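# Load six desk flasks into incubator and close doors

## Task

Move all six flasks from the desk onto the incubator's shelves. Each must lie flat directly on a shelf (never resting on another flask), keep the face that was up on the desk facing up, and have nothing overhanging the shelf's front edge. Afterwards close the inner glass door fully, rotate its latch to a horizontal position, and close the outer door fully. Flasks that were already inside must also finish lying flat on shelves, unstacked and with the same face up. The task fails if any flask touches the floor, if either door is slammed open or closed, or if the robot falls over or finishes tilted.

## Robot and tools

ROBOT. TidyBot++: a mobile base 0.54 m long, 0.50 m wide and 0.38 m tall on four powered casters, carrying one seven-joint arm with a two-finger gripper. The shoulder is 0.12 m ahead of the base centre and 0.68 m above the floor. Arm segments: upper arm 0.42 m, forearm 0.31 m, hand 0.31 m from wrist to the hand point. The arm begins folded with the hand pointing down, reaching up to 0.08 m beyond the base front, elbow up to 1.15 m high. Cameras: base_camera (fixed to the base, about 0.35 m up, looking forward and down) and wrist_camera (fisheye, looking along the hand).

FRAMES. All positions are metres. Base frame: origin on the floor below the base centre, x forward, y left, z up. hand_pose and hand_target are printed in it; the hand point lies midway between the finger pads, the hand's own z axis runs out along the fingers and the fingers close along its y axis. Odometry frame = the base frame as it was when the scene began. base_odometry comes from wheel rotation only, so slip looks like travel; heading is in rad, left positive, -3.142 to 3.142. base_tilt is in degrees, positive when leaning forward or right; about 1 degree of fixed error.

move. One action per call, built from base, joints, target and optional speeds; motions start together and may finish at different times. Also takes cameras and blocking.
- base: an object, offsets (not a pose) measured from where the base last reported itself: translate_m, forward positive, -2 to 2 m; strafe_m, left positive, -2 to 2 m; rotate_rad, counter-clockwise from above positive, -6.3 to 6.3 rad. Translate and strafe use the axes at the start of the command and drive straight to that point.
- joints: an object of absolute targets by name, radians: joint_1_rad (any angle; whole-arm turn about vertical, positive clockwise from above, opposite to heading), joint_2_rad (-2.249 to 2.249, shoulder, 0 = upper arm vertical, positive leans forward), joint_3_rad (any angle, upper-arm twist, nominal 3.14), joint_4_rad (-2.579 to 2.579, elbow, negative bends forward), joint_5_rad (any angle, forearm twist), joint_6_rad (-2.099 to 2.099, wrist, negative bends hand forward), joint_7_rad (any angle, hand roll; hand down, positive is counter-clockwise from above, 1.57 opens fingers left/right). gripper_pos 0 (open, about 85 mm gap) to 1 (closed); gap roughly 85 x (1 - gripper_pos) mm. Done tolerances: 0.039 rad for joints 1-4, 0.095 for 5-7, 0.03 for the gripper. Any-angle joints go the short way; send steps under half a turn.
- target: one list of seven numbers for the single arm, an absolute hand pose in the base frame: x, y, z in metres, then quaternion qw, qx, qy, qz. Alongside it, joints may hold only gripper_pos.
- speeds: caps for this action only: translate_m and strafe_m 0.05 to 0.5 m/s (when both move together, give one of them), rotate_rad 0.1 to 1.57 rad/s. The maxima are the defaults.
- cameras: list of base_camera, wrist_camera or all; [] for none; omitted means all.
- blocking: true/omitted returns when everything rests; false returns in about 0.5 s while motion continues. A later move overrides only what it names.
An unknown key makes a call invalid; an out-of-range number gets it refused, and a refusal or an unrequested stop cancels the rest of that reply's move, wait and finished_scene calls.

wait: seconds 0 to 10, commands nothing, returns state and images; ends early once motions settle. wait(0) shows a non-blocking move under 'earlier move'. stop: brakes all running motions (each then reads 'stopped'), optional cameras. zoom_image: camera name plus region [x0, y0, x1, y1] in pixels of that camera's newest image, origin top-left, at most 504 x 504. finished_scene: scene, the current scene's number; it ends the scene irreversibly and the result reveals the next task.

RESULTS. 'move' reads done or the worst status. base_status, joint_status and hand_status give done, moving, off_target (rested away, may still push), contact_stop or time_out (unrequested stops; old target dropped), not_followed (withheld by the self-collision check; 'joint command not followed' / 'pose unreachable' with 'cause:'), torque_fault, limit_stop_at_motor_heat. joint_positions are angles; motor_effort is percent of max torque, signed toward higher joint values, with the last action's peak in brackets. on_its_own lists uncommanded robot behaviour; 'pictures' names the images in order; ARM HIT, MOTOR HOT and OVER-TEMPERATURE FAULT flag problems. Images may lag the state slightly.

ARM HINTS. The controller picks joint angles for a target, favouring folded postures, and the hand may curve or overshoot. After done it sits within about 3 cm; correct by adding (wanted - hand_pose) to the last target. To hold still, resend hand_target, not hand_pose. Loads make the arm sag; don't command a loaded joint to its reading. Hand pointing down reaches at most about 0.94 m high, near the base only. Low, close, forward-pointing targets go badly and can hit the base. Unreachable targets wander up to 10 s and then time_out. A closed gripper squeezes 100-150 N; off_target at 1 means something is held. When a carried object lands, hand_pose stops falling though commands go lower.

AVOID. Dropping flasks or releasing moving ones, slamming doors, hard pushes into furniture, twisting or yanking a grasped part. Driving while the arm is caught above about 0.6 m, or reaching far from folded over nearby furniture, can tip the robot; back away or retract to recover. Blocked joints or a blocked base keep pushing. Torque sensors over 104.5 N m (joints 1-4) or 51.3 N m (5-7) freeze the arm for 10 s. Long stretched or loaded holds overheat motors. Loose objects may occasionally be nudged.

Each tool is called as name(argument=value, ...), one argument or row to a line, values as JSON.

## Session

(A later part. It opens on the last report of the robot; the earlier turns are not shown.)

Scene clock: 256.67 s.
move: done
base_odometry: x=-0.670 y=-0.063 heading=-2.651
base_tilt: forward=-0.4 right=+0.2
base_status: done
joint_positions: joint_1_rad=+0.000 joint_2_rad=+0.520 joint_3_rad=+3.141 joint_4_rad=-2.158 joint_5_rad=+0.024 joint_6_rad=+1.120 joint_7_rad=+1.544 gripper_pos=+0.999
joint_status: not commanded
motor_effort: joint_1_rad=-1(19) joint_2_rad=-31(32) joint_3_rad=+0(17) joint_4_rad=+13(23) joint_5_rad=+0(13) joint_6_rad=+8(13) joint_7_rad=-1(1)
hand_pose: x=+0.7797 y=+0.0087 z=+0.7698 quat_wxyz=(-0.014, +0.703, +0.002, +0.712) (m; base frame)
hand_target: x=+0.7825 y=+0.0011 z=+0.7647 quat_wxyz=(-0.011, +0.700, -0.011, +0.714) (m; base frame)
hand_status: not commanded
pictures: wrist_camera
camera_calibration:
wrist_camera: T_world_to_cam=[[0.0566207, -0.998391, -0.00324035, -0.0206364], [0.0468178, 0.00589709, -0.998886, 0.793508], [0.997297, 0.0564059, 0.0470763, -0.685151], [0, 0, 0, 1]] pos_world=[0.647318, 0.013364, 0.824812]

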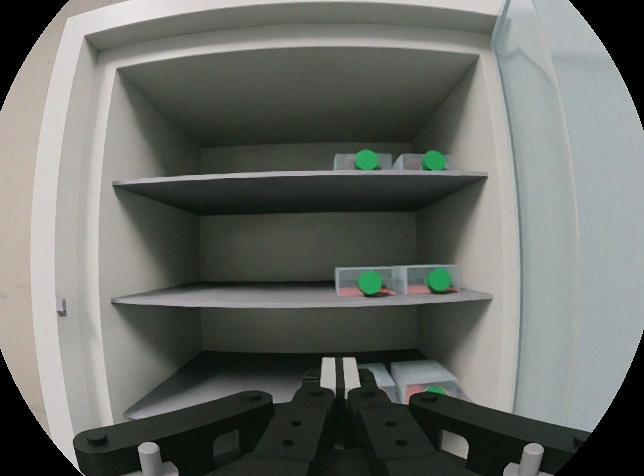

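move(
  base={"strafe_m": -0.12},
  speeds={"strafe_m": 0.08},
)

Scene clock: 260.60 s.
move: done
base_odometry: x=-0.727 y=+0.043 heading=-2.652
base_tilt: forward=-0.4 right=+0.2
base_status: done
joint_positions: joint_1_rad=+0.000 joint_2_rad=+0.520 joint_3_rad=+3.141 joint_4_rad=-2.158 joint_5_rad=+0.024 joint_6_rad=+1.120 joint_7_rad=+1.544 gripper_pos=+0.999
joint_status: not commanded
motor_effort: joint_1_rad=-1(5) joint_2_rad=-30(31) joint_3_rad=+0(3) joint_4_rad=+13(13) joint_5_rad=+0(1) joint_6_rad=+8(9) joint_7_rad=-1(1)
hand_pose: x=+0.7797 y=+0.0088 z=+0.7698 quat_wxyz=(-0.014, +0.703, +0.002, +0.712) (m; base frame)
hand_target: x=+0.7825 y=+0.0011 z=+0.7647 quat_wxyz=(-0.011, +0.700, -0.011, +0.714) (m; base frame)
hand_status: not commanded
pictures: base_camera, wrist_camera
camera_calibration:
wrist_camera: T_world_to_cam=[[0.0567254, -0.998384, -0.00333478, -0.0206262], [0.0468111, 0.00599614, -0.998886, 0.793512], [0.997292, 0.0565061, 0.0470756, -0.685148], [0, 0, 0, 1]] pos_world=[0.647317, 0.0133641, 0.824812]

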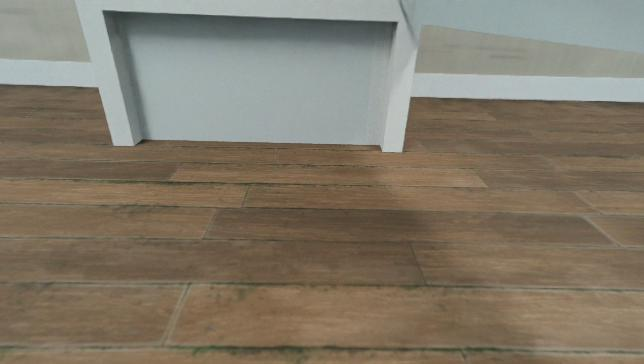

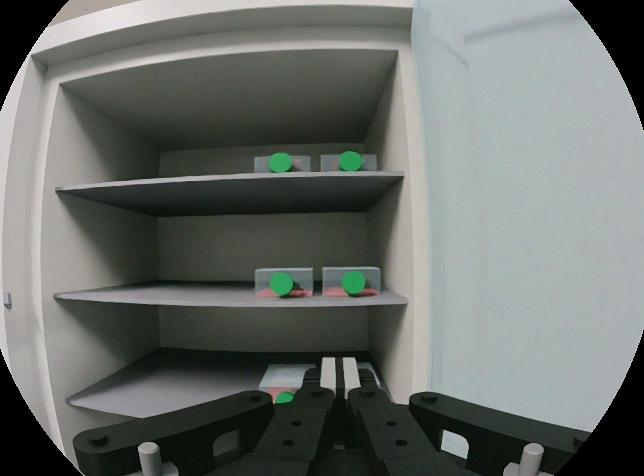

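move(
  base={"translate_m": -0.5},
  cameras=[],
)

move(
  base={"translate_m": -0.7},
  joints={"joint_1_rad": 0, "joint_2_rad": 0.024, "joint_3_rad": 3.142, "joint_4_rad": -1.292, "joint_5_rad": 0, "joint_6_rad": -0.97, "joint_7_rad": 1.54, "gripper_pos": 0.0},
  cameras=["wrist_camera"],
)

move(
  base={"rotate_rad": 1.571},
)

Scene clock: 271.57 s.
move: done
base_odometry: x=-0.286 y=+0.279 heading=-2.651
base_tilt: forward=-0.4 right=+0.2
base_status: done
joint_positions: joint_1_rad=+0.000 joint_2_rad=+0.521 joint_3_rad=+3.140 joint_4_rad=-2.158 joint_5_rad=+0.024 joint_6_rad=+1.120 joint_7_rad=+1.544 gripper_pos=+0.999
joint_status: not commanded
motor_effort: joint_1_rad=-1(3) joint_2_rad=-30(34) joint_3_rad=+0(3) joint_4_rad=+13(14) joint_5_rad=+1(1) joint_6_rad=+8(9) joint_7_rad=-1(1)
hand_pose: x=+0.7799 y=+0.0091 z=+0.7689 quat_wxyz=(-0.014, +0.703, +0.002, +0.711) (m; base frame)
hand_target: x=+0.7825 y=+0.0011 z=+0.7647 quat_wxyz=(-0.011, +0.700, -0.011, +0.714) (m; base frame)
hand_status: not commanded
pictures: none
No camera images: "cameras" was empty.

Scene clock: 274.53 s.
move: done
base_odometry: x=+0.332 y=+0.609 heading=-2.651
base_tilt: forward=-0.4 right=+0.2
base_status: done
joint_positions: joint_1_rad=+0.000 joint_2_rad=+0.018 joint_3_rad=+3.140 joint_4_rad=-1.308 joint_5_rad=+0.024 joint_6_rad=-0.931 joint_7_rad=+1.544 gripper_pos=+0.000
joint_status: all done
motor_effort: joint_1_rad=-1(2) joint_2_rad=-21(35) joint_3_rad=+1(2) joint_4_rad=+21(22) joint_5_rad=+1(2) joint_6_rad=+7(9) joint_7_rad=-1(2)
hand_pose: x=+0.6724 y=-0.0038 z=+0.9816 quat_wxyz=(+0.006, +0.904, -0.009, +0.428) (m; base frame)
hand_target: x=+0.6683 y=+0.0011 z=+0.9776 quat_wxyz=(-0.006, +0.910, -0.014, +0.415) (m; base frame)
hand_status: not commanded
pictures: wrist_camera
camera_calibration:
wrist_camera: T_world_to_cam=[[0.0131501, -0.999874, -0.00891629, 0.00844934], [-0.606541, -0.000887238, -0.795052, 1.24939], [0.794944, 0.0158631, -0.606476, 0.190038], [0, 0, 0, 1]] pos_world=[0.606623, 0.00654219, 1.10866]

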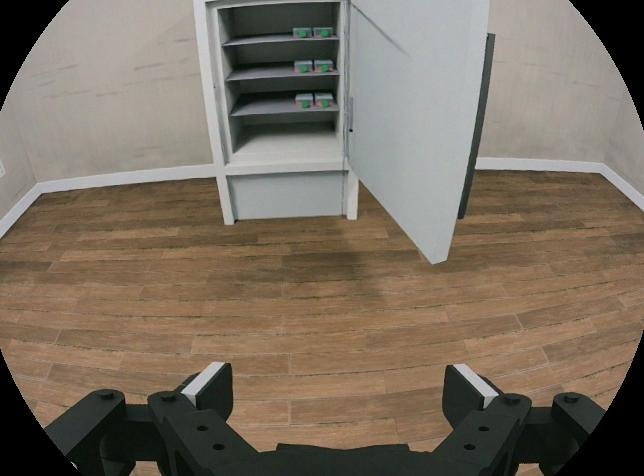

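Scene clock: 276.90 s.
move: done
base_odometry: x=+0.332 y=+0.609 heading=-1.080
base_tilt: forward=-0.4 right=+0.2
base_status: done
joint_positions: joint_1_rad=-0.004 joint_2_rad=+0.018 joint_3_rad=+3.137 joint_4_rad=-1.308 joint_5_rad=+0.024 joint_6_rad=-0.934 joint_7_rad=+1.544 gripper_pos=+0.000
joint_status: not commanded
motor_effort: joint_1_rad=+0(3) joint_2_rad=-20(24) joint_3_rad=+1(3) joint_4_rad=+20(21) joint_5_rad=+0(2) joint_6_rad=+6(7) joint_7_rad=-1(1)
hand_pose: x=+0.6718 y=+0.0004 z=+0.9809 quat_wxyz=(+0.004, +0.904, -0.006, +0.427) (m; base frame)
hand_target: x=+0.6683 y=+0.0011 z=+0.9776 quat_wxyz=(-0.006, +0.910, -0.014, +0.415) (m; base frame)
hand_status: not commanded
pictures: base_camera, wrist_camera
camera_calibration:
wrist_camera: T_world_to_cam=[[0.0207639, -0.999744, -0.00897933, 0.00759983], [-0.6088, -0.00551915, -0.793304, 1.24826], [0.793052, 0.0219387, -0.608759, 0.193564], [0, 0, 0, 1]] pos_world=[0.606279, 0.0102407, 1.10816]

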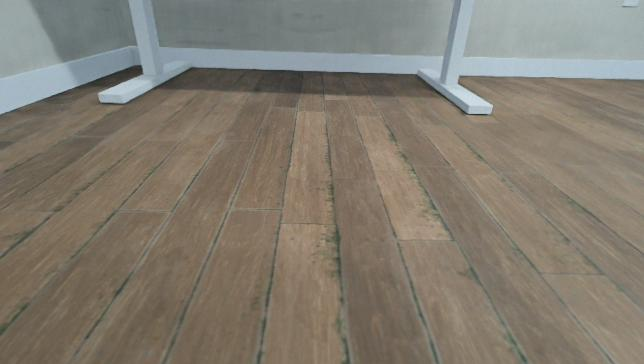

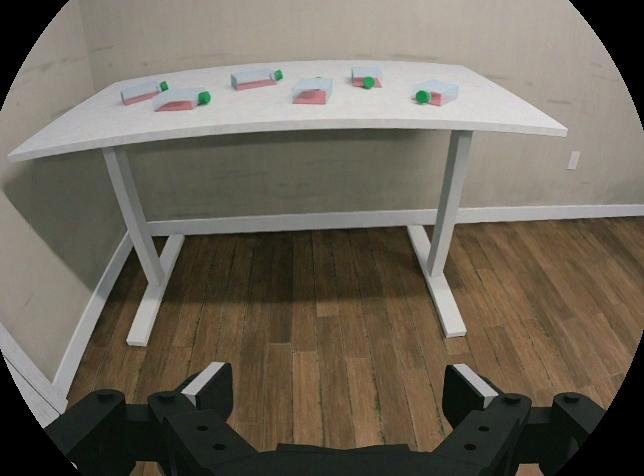

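move(
  base={"translate_m": 0.75, "strafe_m": -0.10},
  cameras=["wrist_camera"],
)

zoom_image(
  camera="wrist_camera",
  region=[160, 60, 560, 300],
)

Scene clock: 294.93 s.
move: done
base_odometry: x=+0.597 y=-0.100 heading=-1.079
base_tilt: forward=-0.4 right=+0.2
base_status: done
joint_positions: joint_1_rad=-0.004 joint_2_rad=+0.019 joint_3_rad=+3.137 joint_4_rad=-1.308 joint_5_rad=+0.024 joint_6_rad=-0.937 joint_7_rad=+1.544 gripper_pos=+0.000
joint_status: not commanded
motor_effort: joint_1_rad=+0(1) joint_2_rad=-20(24) joint_3_rad=+1(1) joint_4_rad=+20(22) joint_5_rad=+1(1) joint_6_rad=+6(7) joint_7_rad=-1(1)
hand_pose: x=+0.6713 y=+0.0004 z=+0.9797 quat_wxyz=(+0.004, +0.905, -0.006, +0.425) (m; base frame)
hand_target: x=+0.6683 y=+0.0011 z=+0.9776 quat_wxyz=(-0.006, +0.910, -0.014, +0.415) (m; base frame)
hand_status: not commanded
pictures: wrist_camera
camera_calibration:
wrist_camera: T_world_to_cam=[[0.0205853, -0.999747, -0.00908679, 0.00781712], [-0.612194, -0.00541876, -0.790689, 1.24677], [0.79044, 0.0218395, -0.61215, 0.198281], [0, 0, 0, 1]] pos_world=[0.606375, 0.0102407, 1.10726]

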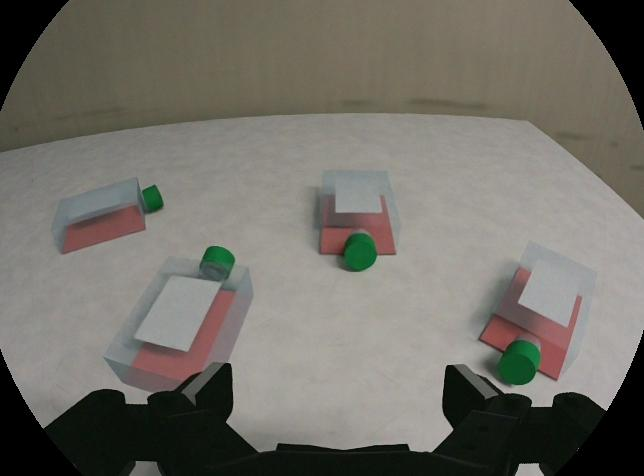

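Scaled by 1.260.

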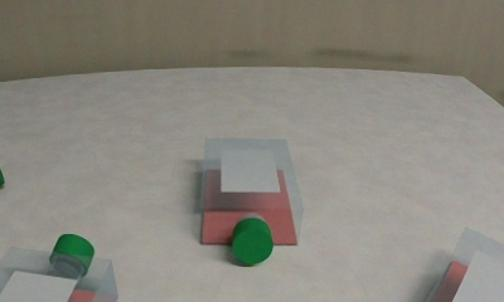

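move(
  base={"strafe_m": -0.024},
  joints={"joint_1_rad": 0, "joint_2_rad": 0.241, "joint_3_rad": 3.142, "joint_4_rad": -1.395, "joint_5_rad": 0, "joint_6_rad": -0.66, "joint_7_rad": 1.54},
  cameras=["wrist_camera"],
)

Scene clock: 307.10 s.
move: done
base_odometry: x=+0.576 y=-0.112 heading=-1.079
base_tilt: forward=-0.4 right=+0.2
base_status: done
joint_positions: joint_1_rad=-0.002 joint_2_rad=+0.235 joint_3_rad=+3.140 joint_4_rad=-1.381 joint_5_rad=+0.024 joint_6_rad=-0.705 joint_7_rad=+1.544 gripper_pos=+0.000
joint_status: all done
motor_effort: joint_1_rad=-1(3) joint_2_rad=-28(33) joint_3_rad=+1(4) joint_4_rad=+21(23) joint_5_rad=+1(2) joint_6_rad=+6(8) joint_7_rad=-1(2)
hand_pose: x=+0.7588 y=-0.0018 z=+0.8646 quat_wxyz=(+0.005, +0.917, -0.006, +0.399) (m; base frame)
hand_target: x=+0.7661 y=+0.0011 z=+0.8634 quat_wxyz=(-0.006, +0.912, -0.014, +0.410) (m; base frame)
hand_status: not commanded
pictures: wrist_camera
camera_calibration:
wrist_camera: T_world_to_cam=[[0.0191225, -0.999772, -0.00946993, 0.00415623], [-0.656545, -0.00541316, -0.754267, 1.21149], [0.754044, 0.0206409, -0.656499, 0.12466], [0, 0, 0, 1]] pos_world=[0.701321, 0.00814019, 0.995667]

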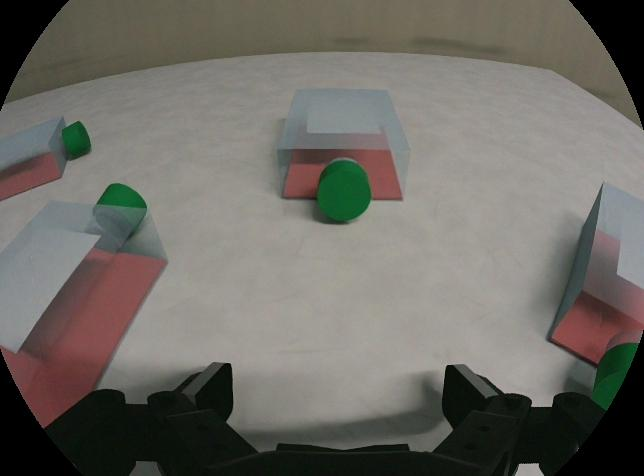

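move(
  base={"translate_m": 0.10, "strafe_m": -0.004},
  speeds={"translate_m": 0.1},
  cameras=["wrist_camera"],
)

Scene clock: 311.30 s.
move: done
base_odometry: x=+0.620 y=-0.202 heading=-1.079
base_tilt: forward=-0.4 right=+0.2
base_status: done
joint_positions: joint_1_rad=-0.002 joint_2_rad=+0.235 joint_3_rad=+3.140 joint_4_rad=-1.381 joint_5_rad=+0.024 joint_6_rad=-0.701 joint_7_rad=+1.544 gripper_pos=+0.000
joint_status: not commanded
motor_effort: joint_1_rad=-1(2) joint_2_rad=-28(32) joint_3_rad=+1(1) joint_4_rad=+21(22) joint_5_rad=+0(1) joint_6_rad=+6(7) joint_7_rad=-1(1)
hand_pose: x=+0.7598 y=-0.0017 z=+0.8657 quat_wxyz=(+0.005, +0.916, -0.006, +0.401) (m; base frame)
hand_target: x=+0.7661 y=+0.0011 z=+0.8634 quat_wxyz=(-0.006, +0.912, -0.014, +0.410) (m; base frame)
hand_status: not commanded
pictures: wrist_camera
camera_calibration:
wrist_camera: T_world_to_cam=[[0.019308, -0.99977, -0.00936763, 0.00392585], [-0.652951, -0.00551355, -0.75738, 1.21287], [0.757154, 0.0207401, -0.652907, 0.119192], [0, 0, 0, 1]] pos_world=[0.701625, 0.00814014, 0.996466]

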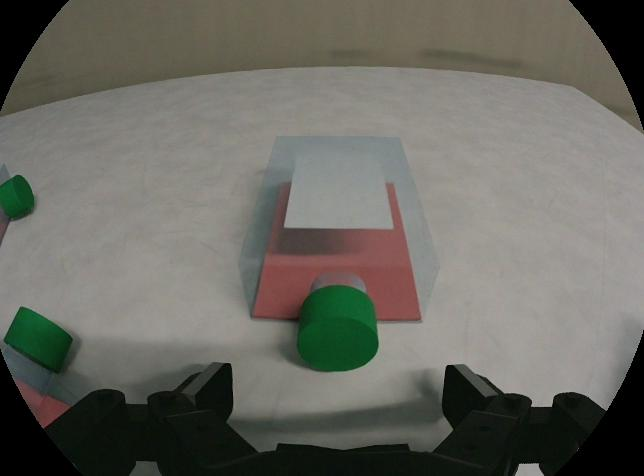

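move(
  base={"translate_m": 0.033, "strafe_m": 0.0},
  speeds={"translate_m": 0.08},
  cameras=[],
)

move(
  joints={"gripper_pos": 0.65},
  cameras=["wrist_camera"],
)

Scene clock: 314.83 s.
move: done
base_odometry: x=+0.635 y=-0.231 heading=-1.079
base_tilt: forward=-0.4 right=+0.2
base_status: done
joint_positions: joint_1_rad=-0.002 joint_2_rad=+0.234 joint_3_rad=+3.140 joint_4_rad=-1.381 joint_5_rad=+0.024 joint_6_rad=-0.700 joint_7_rad=+1.544 gripper_pos=+0.000
joint_status: not commanded
motor_effort: joint_1_rad=-1(1) joint_2_rad=-28(32) joint_3_rad=+1(1) joint_4_rad=+21(22) joint_5_rad=+0(1) joint_6_rad=+6(7) joint_7_rad=-1(1)
hand_pose: x=+0.7598 y=-0.0017 z=+0.8664 quat_wxyz=(+0.005, +0.916, -0.006, +0.402) (m; base frame)
hand_target: x=+0.7661 y=+0.0011 z=+0.8634 quat_wxyz=(-0.006, +0.912, -0.014, +0.410) (m; base frame)
hand_status: not commanded
pictures: none
No camera images: "cameras" was empty.

Scene clock: 315.73 s.
move: done
base_odometry: x=+0.635 y=-0.231 heading=-1.079
base_tilt: forward=-0.4 right=+0.2
base_status: not commanded
joint_positions: joint_1_rad=-0.002 joint_2_rad=+0.232 joint_3_rad=+3.140 joint_4_rad=-1.381 joint_5_rad=+0.024 joint_6_rad=-0.690 joint_7_rad=+1.544 gripper_pos=+0.650
joint_status: all done
motor_effort: joint_1_rad=-1(2) joint_2_rad=-25(29) joint_3_rad=+0(1) joint_4_rad=+18(21) joint_5_rad=+0(1) joint_6_rad=+5(6) joint_7_rad=-1(1)
hand_pose: x=+0.7615 y=-0.0017 z=+0.8699 quat_wxyz=(+0.005, +0.913, -0.006, +0.407) (m; base frame)
hand_target: x=+0.7661 y=+0.0011 z=+0.8634 quat_wxyz=(-0.006, +0.912, -0.014, +0.410) (m; base frame)
hand_status: not commanded
pictures: wrist_camera
camera_calibration:
wrist_camera: T_world_to_cam=[[0.0197255, -0.999763, -0.00922368, 0.00362051], [-0.642781, -0.00561488, -0.766029, 1.21697], [0.765796, 0.0210391, -0.642739, 0.105167], [0, 0, 0, 1]] pos_world=[0.701637, 0.00824018, 0.999863]

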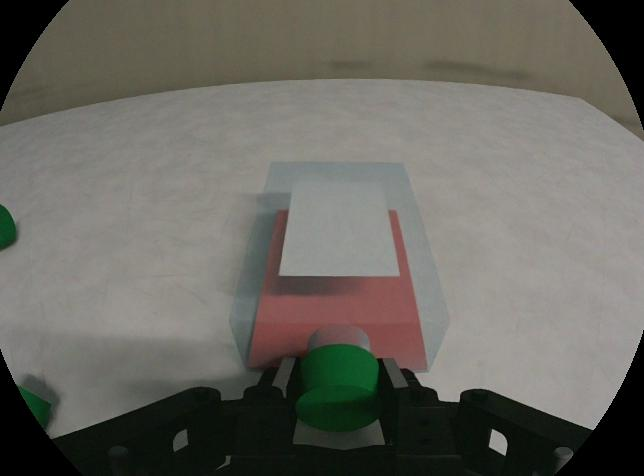

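move(
  joints={"gripper_pos": 0.8},
  cameras=[],
)

move(
  joints={"joint_2_rad": 0.25, "joint_4_rad": -1.15, "joint_6_rad": -0.91},
  cameras=["wrist_camera"],
)

Scene clock: 317.70 s.
move: off_target
base_odometry: x=+0.635 y=-0.231 heading=-1.079
base_tilt: forward=-0.4 right=+0.2
base_status: not commanded
joint_positions: joint_1_rad=-0.002 joint_2_rad=+0.232 joint_3_rad=+3.140 joint_4_rad=-1.381 joint_5_rad=+0.024 joint_6_rad=-0.690 joint_7_rad=+1.544 gripper_pos=+0.679
joint_status: gripper_pos off_target (ended at +0.679, target +0.800)
motor_effort: joint_1_rad=+0(2) joint_2_rad=-26(26) joint_3_rad=+1(1) joint_4_rad=+19(19) joint_5_rad=+1(1) joint_6_rad=+5(6) joint_7_rad=-1(1)
hand_pose: x=+0.7615 y=-0.0017 z=+0.8702 quat_wxyz=(+0.005, +0.913, -0.006, +0.407) (m; base frame)
hand_target: x=+0.7661 y=+0.0011 z=+0.8634 quat_wxyz=(-0.006, +0.912, -0.014, +0.410) (m; base frame)
hand_status: not commanded
pictures: none
No camera images: "cameras" was empty.

Scene clock: 319.03 s.
move: done
base_odometry: x=+0.635 y=-0.231 heading=-1.079
base_tilt: forward=-0.4 right=+0.2
base_status: not commanded
joint_positions: joint_1_rad=-0.002 joint_2_rad=+0.237 joint_3_rad=+3.140 joint_4_rad=-1.172 joint_5_rad=+0.024 joint_6_rad=-0.877 joint_7_rad=+1.544 gripper_pos=+0.679
joint_status: all done
motor_effort: joint_1_rad=-1(2) joint_2_rad=-29(32) joint_3_rad=+1(1) joint_4_rad=+21(24) joint_5_rad=+0(1) joint_6_rad=+7(8) joint_7_rad=-1(1)
hand_pose: x=+0.7633 y=-0.0027 z=+0.9372 quat_wxyz=(+0.005, +0.910, -0.008, +0.415) (m; base frame)
hand_target: x=+0.7629 y=+0.0011 z=+0.9332 quat_wxyz=(-0.006, +0.915, -0.014, +0.404) (m; base frame)
hand_status: not commanded
pictures: wrist_camera
camera_calibration:
wrist_camera: T_world_to_cam=[[0.015367, -0.999839, -0.00923656, 0.00651306], [-0.629536, -0.00249795, -0.776967, 1.26981], [0.77682, 0.0177544, -0.629473, 0.126298], [0, 0, 0, 1]] pos_world=[0.701179, 0.0074416, 1.06616]

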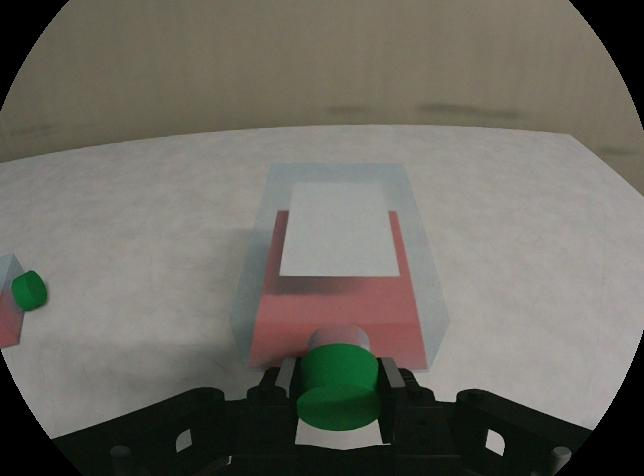

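move(
  base={"translate_m": -0.5},
  speeds={"translate_m": 0.35},
  cameras=[],
)

move(
  base={"rotate_rad": -1.573},
  speeds={"rotate_rad": 0.7},
  joints={"joint_2_rad": 0.02, "joint_4_rad": -1.48, "joint_6_rad": -0.82},
  cameras=["base_camera","wrist_camera"],
)

Scene clock: 326.13 s.
move: done
base_odometry: x=+0.399 y=+0.210 heading=-1.079
base_tilt: forward=-0.4 right=+0.2
base_status: done
joint_positions: joint_1_rad=-0.002 joint_2_rad=+0.244 joint_3_rad=+3.140 joint_4_rad=-1.171 joint_5_rad=+0.024 joint_6_rad=-0.884 joint_7_rad=+1.544 gripper_pos=+0.679
joint_status: not commanded
motor_effort: joint_1_rad=+0(4) joint_2_rad=-30(34) joint_3_rad=+1(4) joint_4_rad=+21(23) joint_5_rad=+1(2) joint_6_rad=+7(8) joint_7_rad=-1(1)
hand_pose: x=+0.7637 y=-0.0026 z=+0.9315 quat_wxyz=(+0.005, +0.913, -0.008, +0.409) (m; base frame)
hand_target: x=+0.7629 y=+0.0011 z=+0.9332 quat_wxyz=(-0.006, +0.915, -0.014, +0.404) (m; base frame)
hand_status: not commanded
pictures: none
No camera images: "cameras" was empty.

Scene clock: 329.17 s.
move: done
base_odometry: x=+0.399 y=+0.210 heading=-2.652
base_tilt: forward=-0.4 right=+0.2
base_status: done
joint_positions: joint_1_rad=-0.001 joint_2_rad=+0.038 joint_3_rad=+3.143 joint_4_rad=-1.458 joint_5_rad=+0.024 joint_6_rad=-0.866 joint_7_rad=+1.544 gripper_pos=+0.679
joint_status: all done
motor_effort: joint_1_rad=-1(4) joint_2_rad=-22(31) joint_3_rad=+1(4) joint_4_rad=+21(22) joint_5_rad=+1(2) joint_6_rad=+6(8) joint_7_rad=-1(1)
hand_pose: x=+0.6674 y=-0.0048 z=+0.9043 quat_wxyz=(+0.007, +0.925, -0.009, +0.380) (m; base frame)
hand_target: x=+0.6689 y=+0.0011 z=+0.9127 quat_wxyz=(-0.006, +0.917, -0.014, +0.399) (m; base frame)
hand_status: not commanded
pictures: base_camera, wrist_camera
camera_calibration:
wrist_camera: T_world_to_cam=[[0.0111338, -0.999889, -0.00986052, 0.00892154], [-0.686874, -0.000481194, -0.726776, 1.17688], [0.726691, 0.0148647, -0.686803, 0.265378], [0, 0, 0, 1]] pos_world=[0.615419, 0.00554208, 1.03768]

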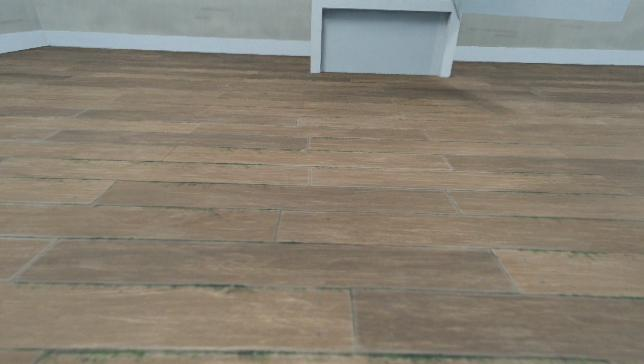

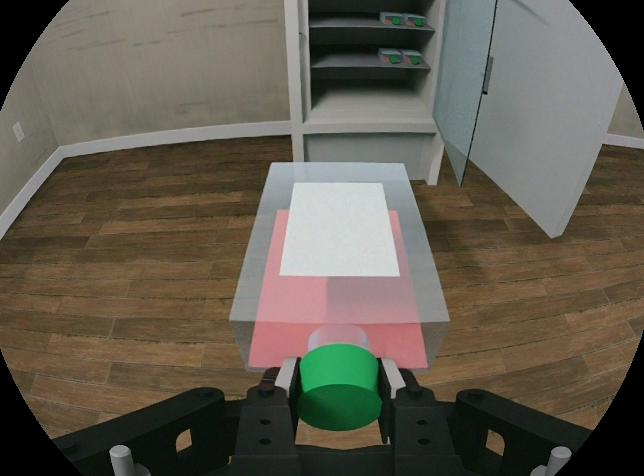

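move(
  base={"translate_m": 1.2, "strafe_m": 0.05},
  joints={"joint_2_rad": 0.012, "joint_4_rad": -1.37, "joint_6_rad": -0.91},
  cameras=["base_camera","wrist_camera"],
)

Scene clock: 337.90 s.
move: done
base_odometry: x=-0.637 y=-0.399 heading=-2.653
base_tilt: forward=-0.4 right=+0.2
base_status: done
joint_positions: joint_1_rad=-0.001 joint_2_rad=+0.018 joint_3_rad=+3.143 joint_4_rad=-1.388 joint_5_rad=+0.024 joint_6_rad=-0.890 joint_7_rad=+1.544 gripper_pos=+0.679
joint_status: all done
motor_effort: joint_1_rad=+0(2) joint_2_rad=-21(26) joint_3_rad=+1(1) joint_4_rad=+21(23) joint_5_rad=+1(1) joint_6_rad=+7(8) joint_7_rad=-1(1)
hand_pose: x=+0.6696 y=-0.0049 z=+0.9472 quat_wxyz=(+0.006, +0.912, -0.010, +0.410) (m; base frame)
hand_target: x=+0.6666 y=+0.0011 z=+0.9560 quat_wxyz=(-0.006, +0.911, -0.014, +0.412) (m; base frame)
hand_status: not commanded
pictures: base_camera, wrist_camera
camera_calibration:
wrist_camera: T_world_to_cam=[[0.0111911, -0.999895, -0.00916876, 0.00849881], [-0.638108, -0.0000816688, -0.769947, 1.21779], [0.769865, 0.0144672, -0.638042, 0.218088], [0, 0, 0, 1]] pos_world=[0.609089, 0.00544225, 1.07686]

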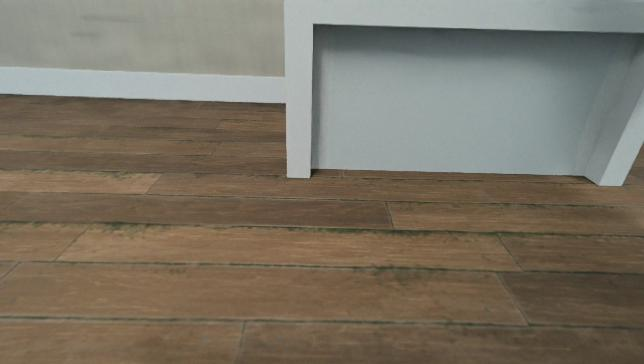

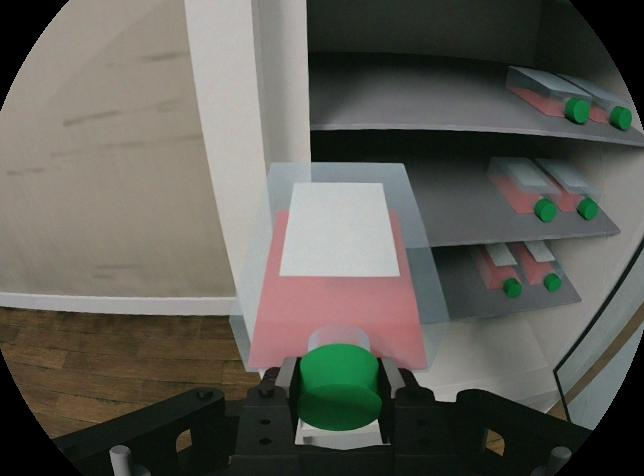

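move(
  base={"strafe_m": -0.06, "translate_m": 0.15},
  joints={"joint_2_rad": 0.012, "joint_4_rad": -1.34, "joint_6_rad": -0.94},
  speeds={"translate_m": 0.2},
  cameras=["base_camera","wrist_camera"],
)

Scene clock: 349.80 s.
move: done
base_odometry: x=-0.797 y=-0.417 heading=-2.652
base_tilt: forward=-0.4 right=+0.2
base_status: done
joint_positions: joint_1_rad=-0.001 joint_2_rad=+0.017 joint_3_rad=+3.143 joint_4_rad=-1.361 joint_5_rad=+0.024 joint_6_rad=-0.917 joint_7_rad=+1.544 gripper_pos=+0.679
joint_status: all done
motor_effort: joint_1_rad=+0(2) joint_2_rad=-21(25) joint_3_rad=+1(3) joint_4_rad=+21(23) joint_5_rad=+1(1) joint_6_rad=+7(8) joint_7_rad=-1(1)
hand_pose: x=+0.6679 y=-0.0051 z=+0.9563 quat_wxyz=(+0.006, +0.912, -0.010, +0.411) (m; base frame)
hand_target: x=+0.6647 y=+0.0011 z=+0.9653 quat_wxyz=(-0.006, +0.911, -0.014, +0.412) (m; base frame)
hand_status: not commanded
pictures: base_camera, wrist_camera
camera_calibration:
wrist_camera: T_world_to_cam=[[0.0105769, -0.999901, -0.00928851, 0.00900579], [-0.637128, 0.000420367, -0.770758, 1.22379], [0.770685, 0.0140702, -0.637061, 0.22373], [0, 0, 0, 1]] pos_world=[0.607194, 0.00534252, 1.08586]

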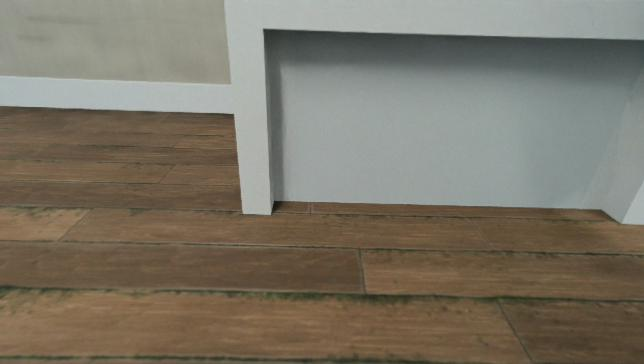

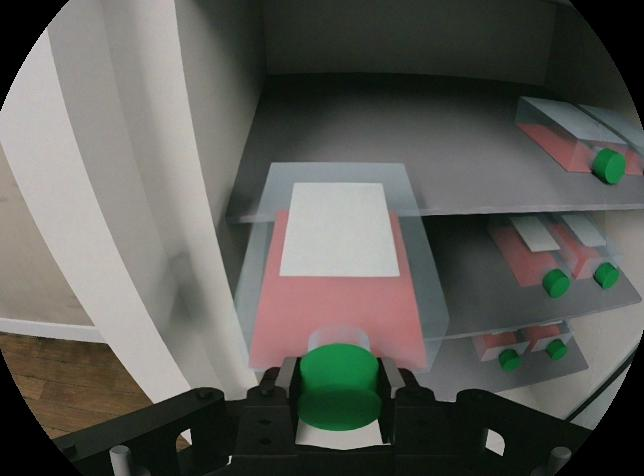

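move(
  base={"translate_m": 0.16},
  joints={"joint_2_rad": 0.012, "joint_4_rad": -1.325, "joint_6_rad": -0.955},
  speeds={"translate_m": 0.15},
  cameras=["base_camera","wrist_camera"],
)

Scene clock: 354.37 s.
move: done
base_odometry: x=-0.939 y=-0.492 heading=-2.653
base_tilt: forward=-0.4 right=+0.2
base_status: done
joint_positions: joint_1_rad=-0.001 joint_2_rad=+0.016 joint_3_rad=+3.143 joint_4_rad=-1.347 joint_5_rad=+0.024 joint_6_rad=-0.933 joint_7_rad=+1.544 gripper_pos=+0.679
joint_status: all done
motor_effort: joint_1_rad=+0(2) joint_2_rad=-21(25) joint_3_rad=+1(2) joint_4_rad=+22(23) joint_5_rad=+0(1) joint_6_rad=+7(8) joint_7_rad=-1(1)
hand_pose: x=+0.6663 y=-0.0051 z=+0.9610 quat_wxyz=(+0.006, +0.912, -0.010, +0.411) (m; base frame)
hand_target: x=+0.6637 y=+0.0011 z=+0.9698 quat_wxyz=(-0.006, +0.911, -0.014, +0.412) (m; base frame)
hand_status: not commanded
pictures: base_camera, wrist_camera
camera_calibration:
wrist_camera: T_world_to_cam=[[0.0102311, -0.999904, -0.0093935, 0.00939051], [-0.637084, 0.00072249, -0.770794, 1.22641], [0.770727, 0.0138705, -0.637015, 0.227882], [0, 0, 0, 1]] pos_world=[0.605596, 0.0053427, 1.09056]

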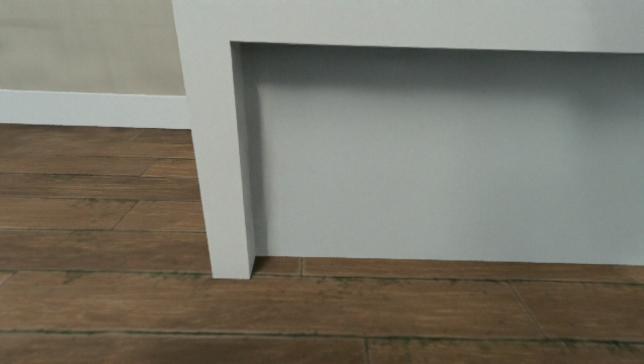

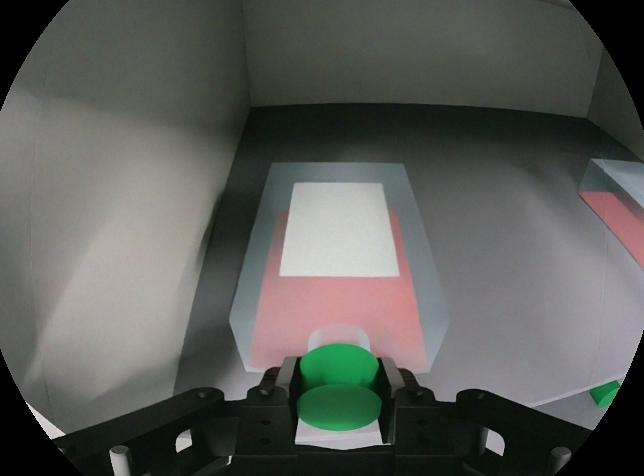

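move(
  base={"translate_m": 0.04},
  speeds={"translate_m": 0.1},
  cameras=[],
)

move(
  joints={"joint_2_rad": 0.02, "joint_4_rad": -1.40, "joint_6_rad": -0.885},
  cameras=["wrist_camera"],
)

move(
  joints={"joint_2_rad": 0.022, "joint_4_rad": -1.42, "joint_6_rad": -0.865},
  cameras=["wrist_camera"],
)

Scene clock: 358.90 s.
move: done
base_odometry: x=-0.974 y=-0.510 heading=-2.653
base_tilt: forward=-0.4 right=+0.2
base_status: done
joint_positions: joint_1_rad=-0.001 joint_2_rad=-0.019 joint_3_rad=+3.143 joint_4_rad=-1.359 joint_5_rad=+0.024 joint_6_rad=-0.988 joint_7_rad=+1.544 gripper_pos=+0.679
joint_status: not commanded
motor_effort: joint_1_rad=-1(2) joint_2_rad=-13(23) joint_3_rad=+1(2) joint_4_rad=+27(31) joint_5_rad=+1(1) joint_6_rad=+13(16) joint_7_rad=-2(2)
hand_pose: x=+0.6434 y=-0.0054 z=+0.9606 quat_wxyz=(+0.007, +0.918, -0.011, +0.396) (m; base frame)
hand_target: x=+0.6637 y=+0.0011 z=+0.9698 quat_wxyz=(-0.006, +0.911, -0.014, +0.412) (m; base frame)
hand_status: not commanded
pictures: none
No camera images: "cameras" was empty.

Scene clock: 359.73 s.
move: off_target
base_odometry: x=-0.974 y=-0.510 heading=-2.653
base_tilt: forward=-0.4 right=+0.2
base_status: not commanded
joint_positions: joint_1_rad=-0.001 joint_2_rad=-0.025 joint_3_rad=+3.143 joint_4_rad=-1.383 joint_5_rad=+0.024 joint_6_rad=-0.943 joint_7_rad=+1.544 gripper_pos=+0.679
joint_status: joint_2_rad off_target (ended at -0.025, target +0.020); the others done
motor_effort: joint_1_rad=-2(3) joint_2_rad=-8(13) joint_3_rad=-1(2) joint_4_rad=+22(27) joint_5_rad=+0(1) joint_6_rad=+10(13) joint_7_rad=-1(2)
hand_pose: x=+0.6479 y=-0.0052 z=+0.9614 quat_wxyz=(+0.006, +0.913, -0.010, +0.408) (m; base frame)
hand_target: x=+0.6693 y=+0.0011 z=+0.9412 quat_wxyz=(-0.006, +0.914, -0.014, +0.406) (m; base frame)
hand_status: not commanded
pictures: wrist_camera
camera_calibration:
wrist_camera: T_world_to_cam=[[0.00998219, -0.999905, -0.00953325, 0.00977819], [-0.640692, 0.000924194, -0.767798, 1.21446], [0.767733, 0.0137722, -0.640621, 0.247747], [0, 0, 0, 1]] pos_world=[0.587792, 0.00524284, 1.09126]

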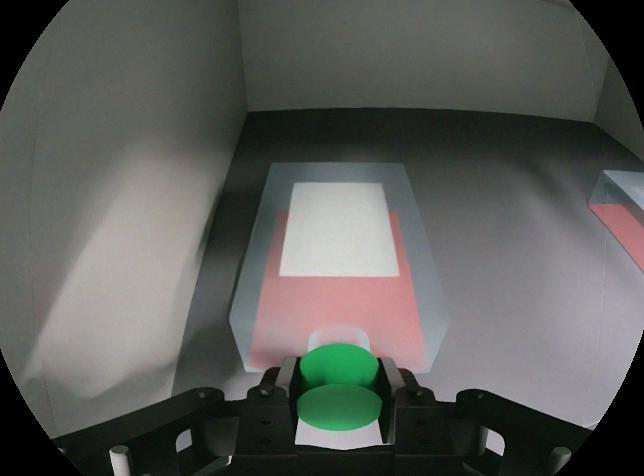

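Scene clock: 360.33 s.
move: off_target
base_odometry: x=-0.974 y=-0.510 heading=-2.653
base_tilt: forward=-0.4 right=+0.2
base_status: not commanded
joint_positions: joint_1_rad=-0.001 joint_2_rad=-0.027 joint_3_rad=+3.143 joint_4_rad=-1.394 joint_5_rad=+0.024 joint_6_rad=-0.921 joint_7_rad=+1.544 gripper_pos=+0.679
joint_status: joint_2_rad off_target (ended at -0.027, target +0.022); the others done
motor_effort: joint_1_rad=-2(3) joint_2_rad=-6(8) joint_3_rad=-1(1) joint_4_rad=+20(22) joint_5_rad=+0(1) joint_6_rad=+9(10) joint_7_rad=+0(1)
hand_pose: x=+0.6500 y=-0.0051 z=+0.9619 quat_wxyz=(+0.006, +0.910, -0.010, +0.414) (m; base frame)
hand_target: x=+0.6707 y=+0.0011 z=+0.9338 quat_wxyz=(-0.006, +0.914, -0.014, +0.405) (m; base frame)
hand_status: not commanded
pictures: wrist_camera
camera_calibration:
wrist_camera: T_world_to_cam=[[0.0105927, -0.999901, -0.00927536, 0.00922958], [-0.630533, 0.000520214, -0.776162, 1.21756], [0.77609, 0.0140701, -0.630465, 0.231176], [0, 0, 0, 1]] pos_world=[0.588203, 0.00534262, 1.09086]

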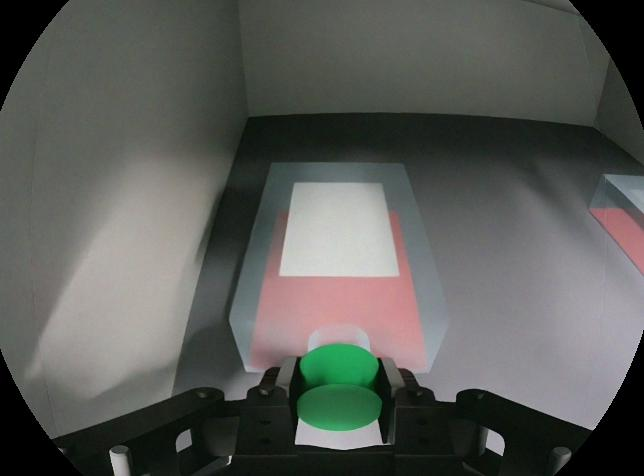

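move(
  base={"translate_m": -0.015},
  speeds={"translate_m": 0.05},
  cameras=["wrist_camera", "base_camera"],
)

Scene clock: 363.77 s.
move: done
base_odometry: x=-0.961 y=-0.503 heading=-2.653
base_tilt: forward=-0.4 right=+0.2
base_status: done
joint_positions: joint_1_rad=-0.001 joint_2_rad=+0.000 joint_3_rad=+3.143 joint_4_rad=-1.395 joint_5_rad=+0.024 joint_6_rad=-0.898 joint_7_rad=+1.544 gripper_pos=+0.679
joint_status: not commanded
motor_effort: joint_1_rad=+0(3) joint_2_rad=-19(21) joint_3_rad=+1(1) joint_4_rad=+20(21) joint_5_rad=+1(1) joint_6_rad=+6(9) joint_7_rad=-1(1)
hand_pose: x=+0.6620 y=-0.0049 z=+0.9518 quat_wxyz=(+0.006, +0.911, -0.010, +0.412) (m; base frame)
hand_target: x=+0.6707 y=+0.0011 z=+0.9338 quat_wxyz=(-0.006, +0.914, -0.014, +0.405) (m; base frame)
hand_status: not commanded
pictures: base_camera, wrist_camera
camera_calibration:
wrist_camera: T_world_to_cam=[[0.0111613, -0.999895, -0.00920473, 0.00868569], [-0.635206, 0.0000194552, -0.772342, 1.21678], [0.772262, 0.0144673, -0.63514, 0.222485], [0, 0, 0, 1]] pos_world=[0.600993, 0.00544235, 1.08116]

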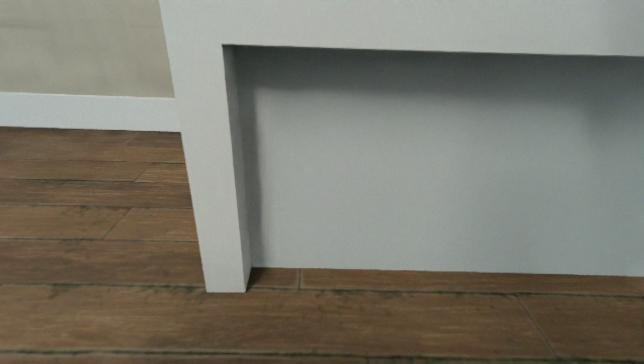

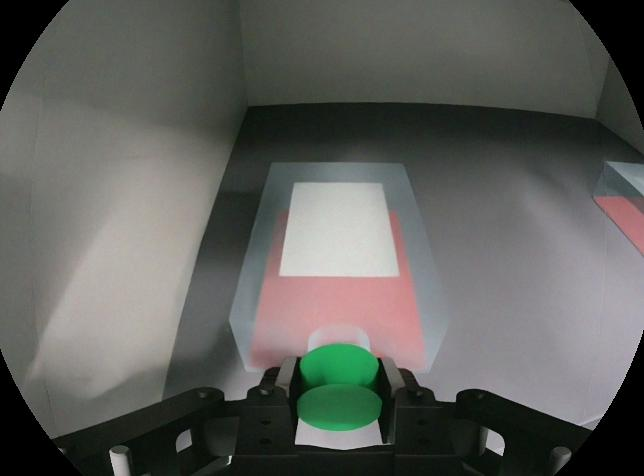

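move(
  joints={"joint_2_rad": 0.026, "joint_4_rad": -1.435, "joint_6_rad": -0.86},
  cameras=["wrist_camera"],
)

move(
  joints={"joint_2_rad": 0.03, "joint_4_rad": -1.45, "joint_6_rad": -0.85},
  cameras=["wrist_camera"],
)

Scene clock: 367.10 s.
move: done
base_odometry: x=-0.961 y=-0.503 heading=-2.653
base_tilt: forward=-0.4 right=+0.2
base_status: not commanded
joint_positions: joint_1_rad=-0.001 joint_2_rad=+0.000 joint_3_rad=+3.143 joint_4_rad=-1.398 joint_5_rad=+0.024 joint_6_rad=-0.891 joint_7_rad=+1.544 gripper_pos=+0.679
joint_status: all done
motor_effort: joint_1_rad=-1(1) joint_2_rad=-17(20) joint_3_rad=+1(1) joint_4_rad=+18(20) joint_5_rad=+0(1) joint_6_rad=+6(6) joint_7_rad=-1(1)
hand_pose: x=+0.6631 y=-0.0049 z=+0.9516 quat_wxyz=(+0.006, +0.910, -0.010, +0.413) (m; base frame)
hand_target: x=+0.6701 y=+0.0011 z=+0.9246 quat_wxyz=(-0.006, +0.917, -0.014, +0.399) (m; base frame)
hand_status: not commanded
pictures: wrist_camera
camera_calibration:
wrist_camera: T_world_to_cam=[[0.0114005, -0.999894, -0.00906862, 0.00848527], [-0.632122, -0.000179534, -0.774869, 1.21767], [0.774785, 0.0145664, -0.632057, 0.216991], [0, 0, 0, 1]] pos_world=[0.601496, 0.00554221, 1.08076]

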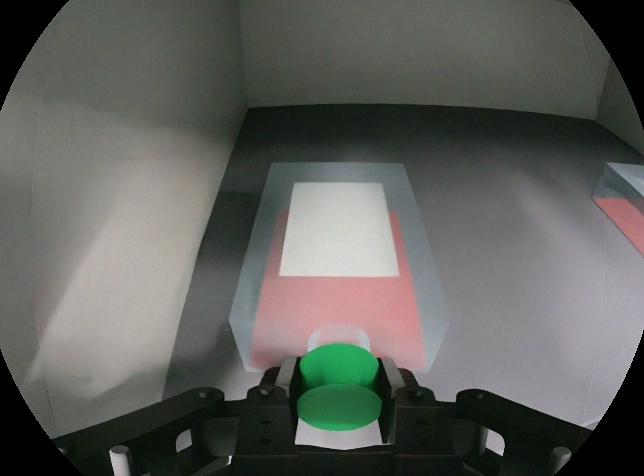

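Scene clock: 367.67 s.
move: off_target
base_odometry: x=-0.961 y=-0.503 heading=-2.653
base_tilt: forward=-0.4 right=+0.2
base_status: not commanded
joint_positions: joint_1_rad=-0.001 joint_2_rad=+0.000 joint_3_rad=+3.143 joint_4_rad=-1.405 joint_5_rad=+0.024 joint_6_rad=-0.878 joint_7_rad=+1.544 gripper_pos=+0.679
joint_status: joint_4_rad off_target (ended at -1.405, target -1.450); the others done
motor_effort: joint_1_rad=-1(2) joint_2_rad=-15(17) joint_3_rad=+1(1) joint_4_rad=+17(18) joint_5_rad=+0(1) joint_6_rad=+5(6) joint_7_rad=-1(1)
hand_pose: x=+0.6649 y=-0.0048 z=+0.9514 quat_wxyz=(+0.006, +0.909, -0.009, +0.417) (m; base frame)
hand_target: x=+0.6705 y=+0.0011 z=+0.9166 quat_wxyz=(-0.006, +0.919, -0.014, +0.395) (m; base frame)
hand_status: not commanded
pictures: wrist_camera
camera_calibration:
wrist_camera: T_world_to_cam=[[0.011746, -0.999891, -0.00895505, 0.00813771], [-0.626645, -0.00038187, -0.779305, 1.21919], [0.779216, 0.0147653, -0.626581, 0.207261], [0, 0, 0, 1]] pos_world=[0.602402, 0.00554212, 1.08006]

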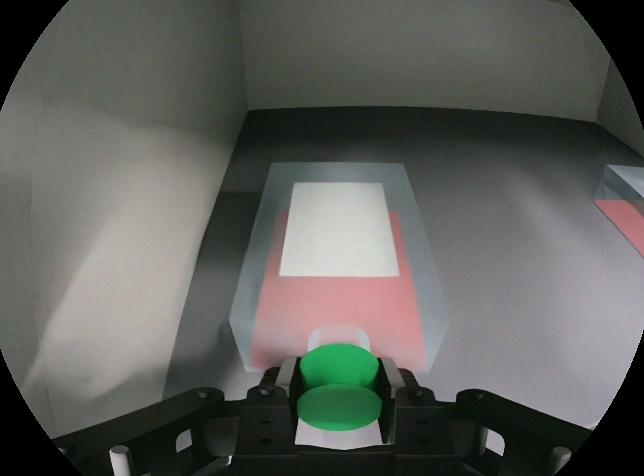

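move(
  joints={"gripper_pos": 0.55},
  cameras=["wrist_camera"],
)

move(
  joints={"gripper_pos": 0.3},
  cameras=[],
)

move(
  base={"translate_m": -0.15},
  speeds={"translate_m": 0.15},
  cameras=["wrist_camera"],
)

Scene clock: 371.03 s.
move: done
base_odometry: x=-0.961 y=-0.503 heading=-2.653
base_tilt: forward=-0.4 right=+0.2
base_status: not commanded
joint_positions: joint_1_rad=-0.001 joint_2_rad=+0.000 joint_3_rad=+3.143 joint_4_rad=-1.407 joint_5_rad=+0.024 joint_6_rad=-0.876 joint_7_rad=+1.544 gripper_pos=+0.550
joint_status: all done
motor_effort: joint_1_rad=+0(2) joint_2_rad=-17(18) joint_3_rad=+1(1) joint_4_rad=+17(18) joint_5_rad=+0(1) joint_6_rad=+3(5) joint_7_rad=-1(1)
hand_pose: x=+0.6649 y=-0.0048 z=+0.9505 quat_wxyz=(+0.006, +0.909, -0.009, +0.416) (m; base frame)
hand_target: x=+0.6705 y=+0.0011 z=+0.9166 quat_wxyz=(-0.006, +0.919, -0.014, +0.395) (m; base frame)
hand_status: not commanded
pictures: wrist_camera
camera_calibration:
wrist_camera: T_world_to_cam=[[0.0118833, -0.999889, -0.00894472, 0.00803544], [-0.626972, -0.000482227, -0.779042, 1.21854], [0.778951, 0.0148657, -0.626908, 0.207195], [0, 0, 0, 1]] pos_world=[0.602501, 0.00554208, 1.07926]

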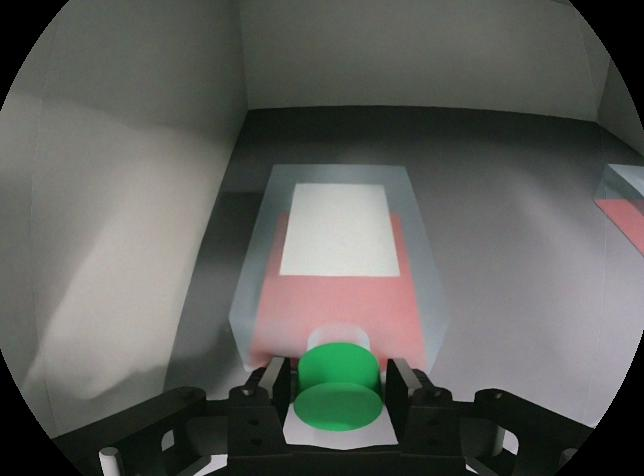

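Scene clock: 371.70 s.
move: done
base_odometry: x=-0.961 y=-0.503 heading=-2.653
base_tilt: forward=-0.4 right=+0.2
base_status: not commanded
joint_positions: joint_1_rad=-0.001 joint_2_rad=+0.000 joint_3_rad=+3.143 joint_4_rad=-1.411 joint_5_rad=+0.024 joint_6_rad=-0.876 joint_7_rad=+1.544 gripper_pos=+0.300
joint_status: all done
motor_effort: joint_1_rad=-1(2) joint_2_rad=-18(18) joint_3_rad=+0(1) joint_4_rad=+19(19) joint_5_rad=+1(1) joint_6_rad=+5(5) joint_7_rad=-1(1)
hand_pose: x=+0.6642 y=-0.0048 z=+0.9481 quat_wxyz=(+0.006, +0.910, -0.009, +0.414) (m; base frame)
hand_target: x=+0.6705 y=+0.0011 z=+0.9166 quat_wxyz=(-0.006, +0.919, -0.014, +0.395) (m; base frame)
hand_status: not commanded
pictures: none
No camera images: "cameras" was empty.

Scene clock: 373.37 s.
move: done
base_odometry: x=-0.828 y=-0.433 heading=-2.653
base_tilt: forward=-0.4 right=+0.2
base_status: done
joint_positions: joint_1_rad=-0.001 joint_2_rad=+0.011 joint_3_rad=+3.143 joint_4_rad=-1.428 joint_5_rad=+0.024 joint_6_rad=-0.866 joint_7_rad=+1.544 gripper_pos=+0.300
joint_status: not commanded
motor_effort: joint_1_rad=+0(2) joint_2_rad=-20(21) joint_3_rad=+1(1) joint_4_rad=+21(21) joint_5_rad=+1(1) joint_6_rad=+6(7) joint_7_rad=-1(1)
hand_pose: x=+0.6664 y=-0.0048 z=+0.9350 quat_wxyz=(+0.006, +0.914, -0.009, +0.406) (m; base frame)
hand_target: x=+0.6705 y=+0.0011 z=+0.9166 quat_wxyz=(-0.006, +0.919, -0.014, +0.395) (m; base frame)
hand_status: not commanded
pictures: wrist_camera
camera_calibration:
wrist_camera: T_world_to_cam=[[0.0118178, -0.999888, -0.00919865, 0.00826632], [-0.644478, -0.00058289, -0.764623, 1.20563], [0.764532, 0.0149645, -0.644412, 0.222267], [0, 0, 0, 1]] pos_world=[0.606977, 0.00564203, 1.06516]

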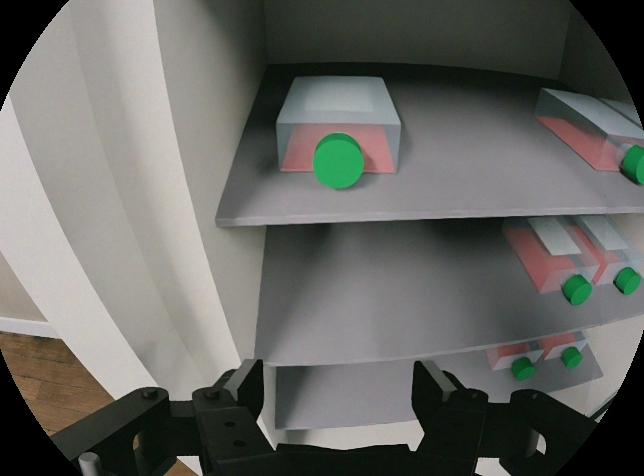

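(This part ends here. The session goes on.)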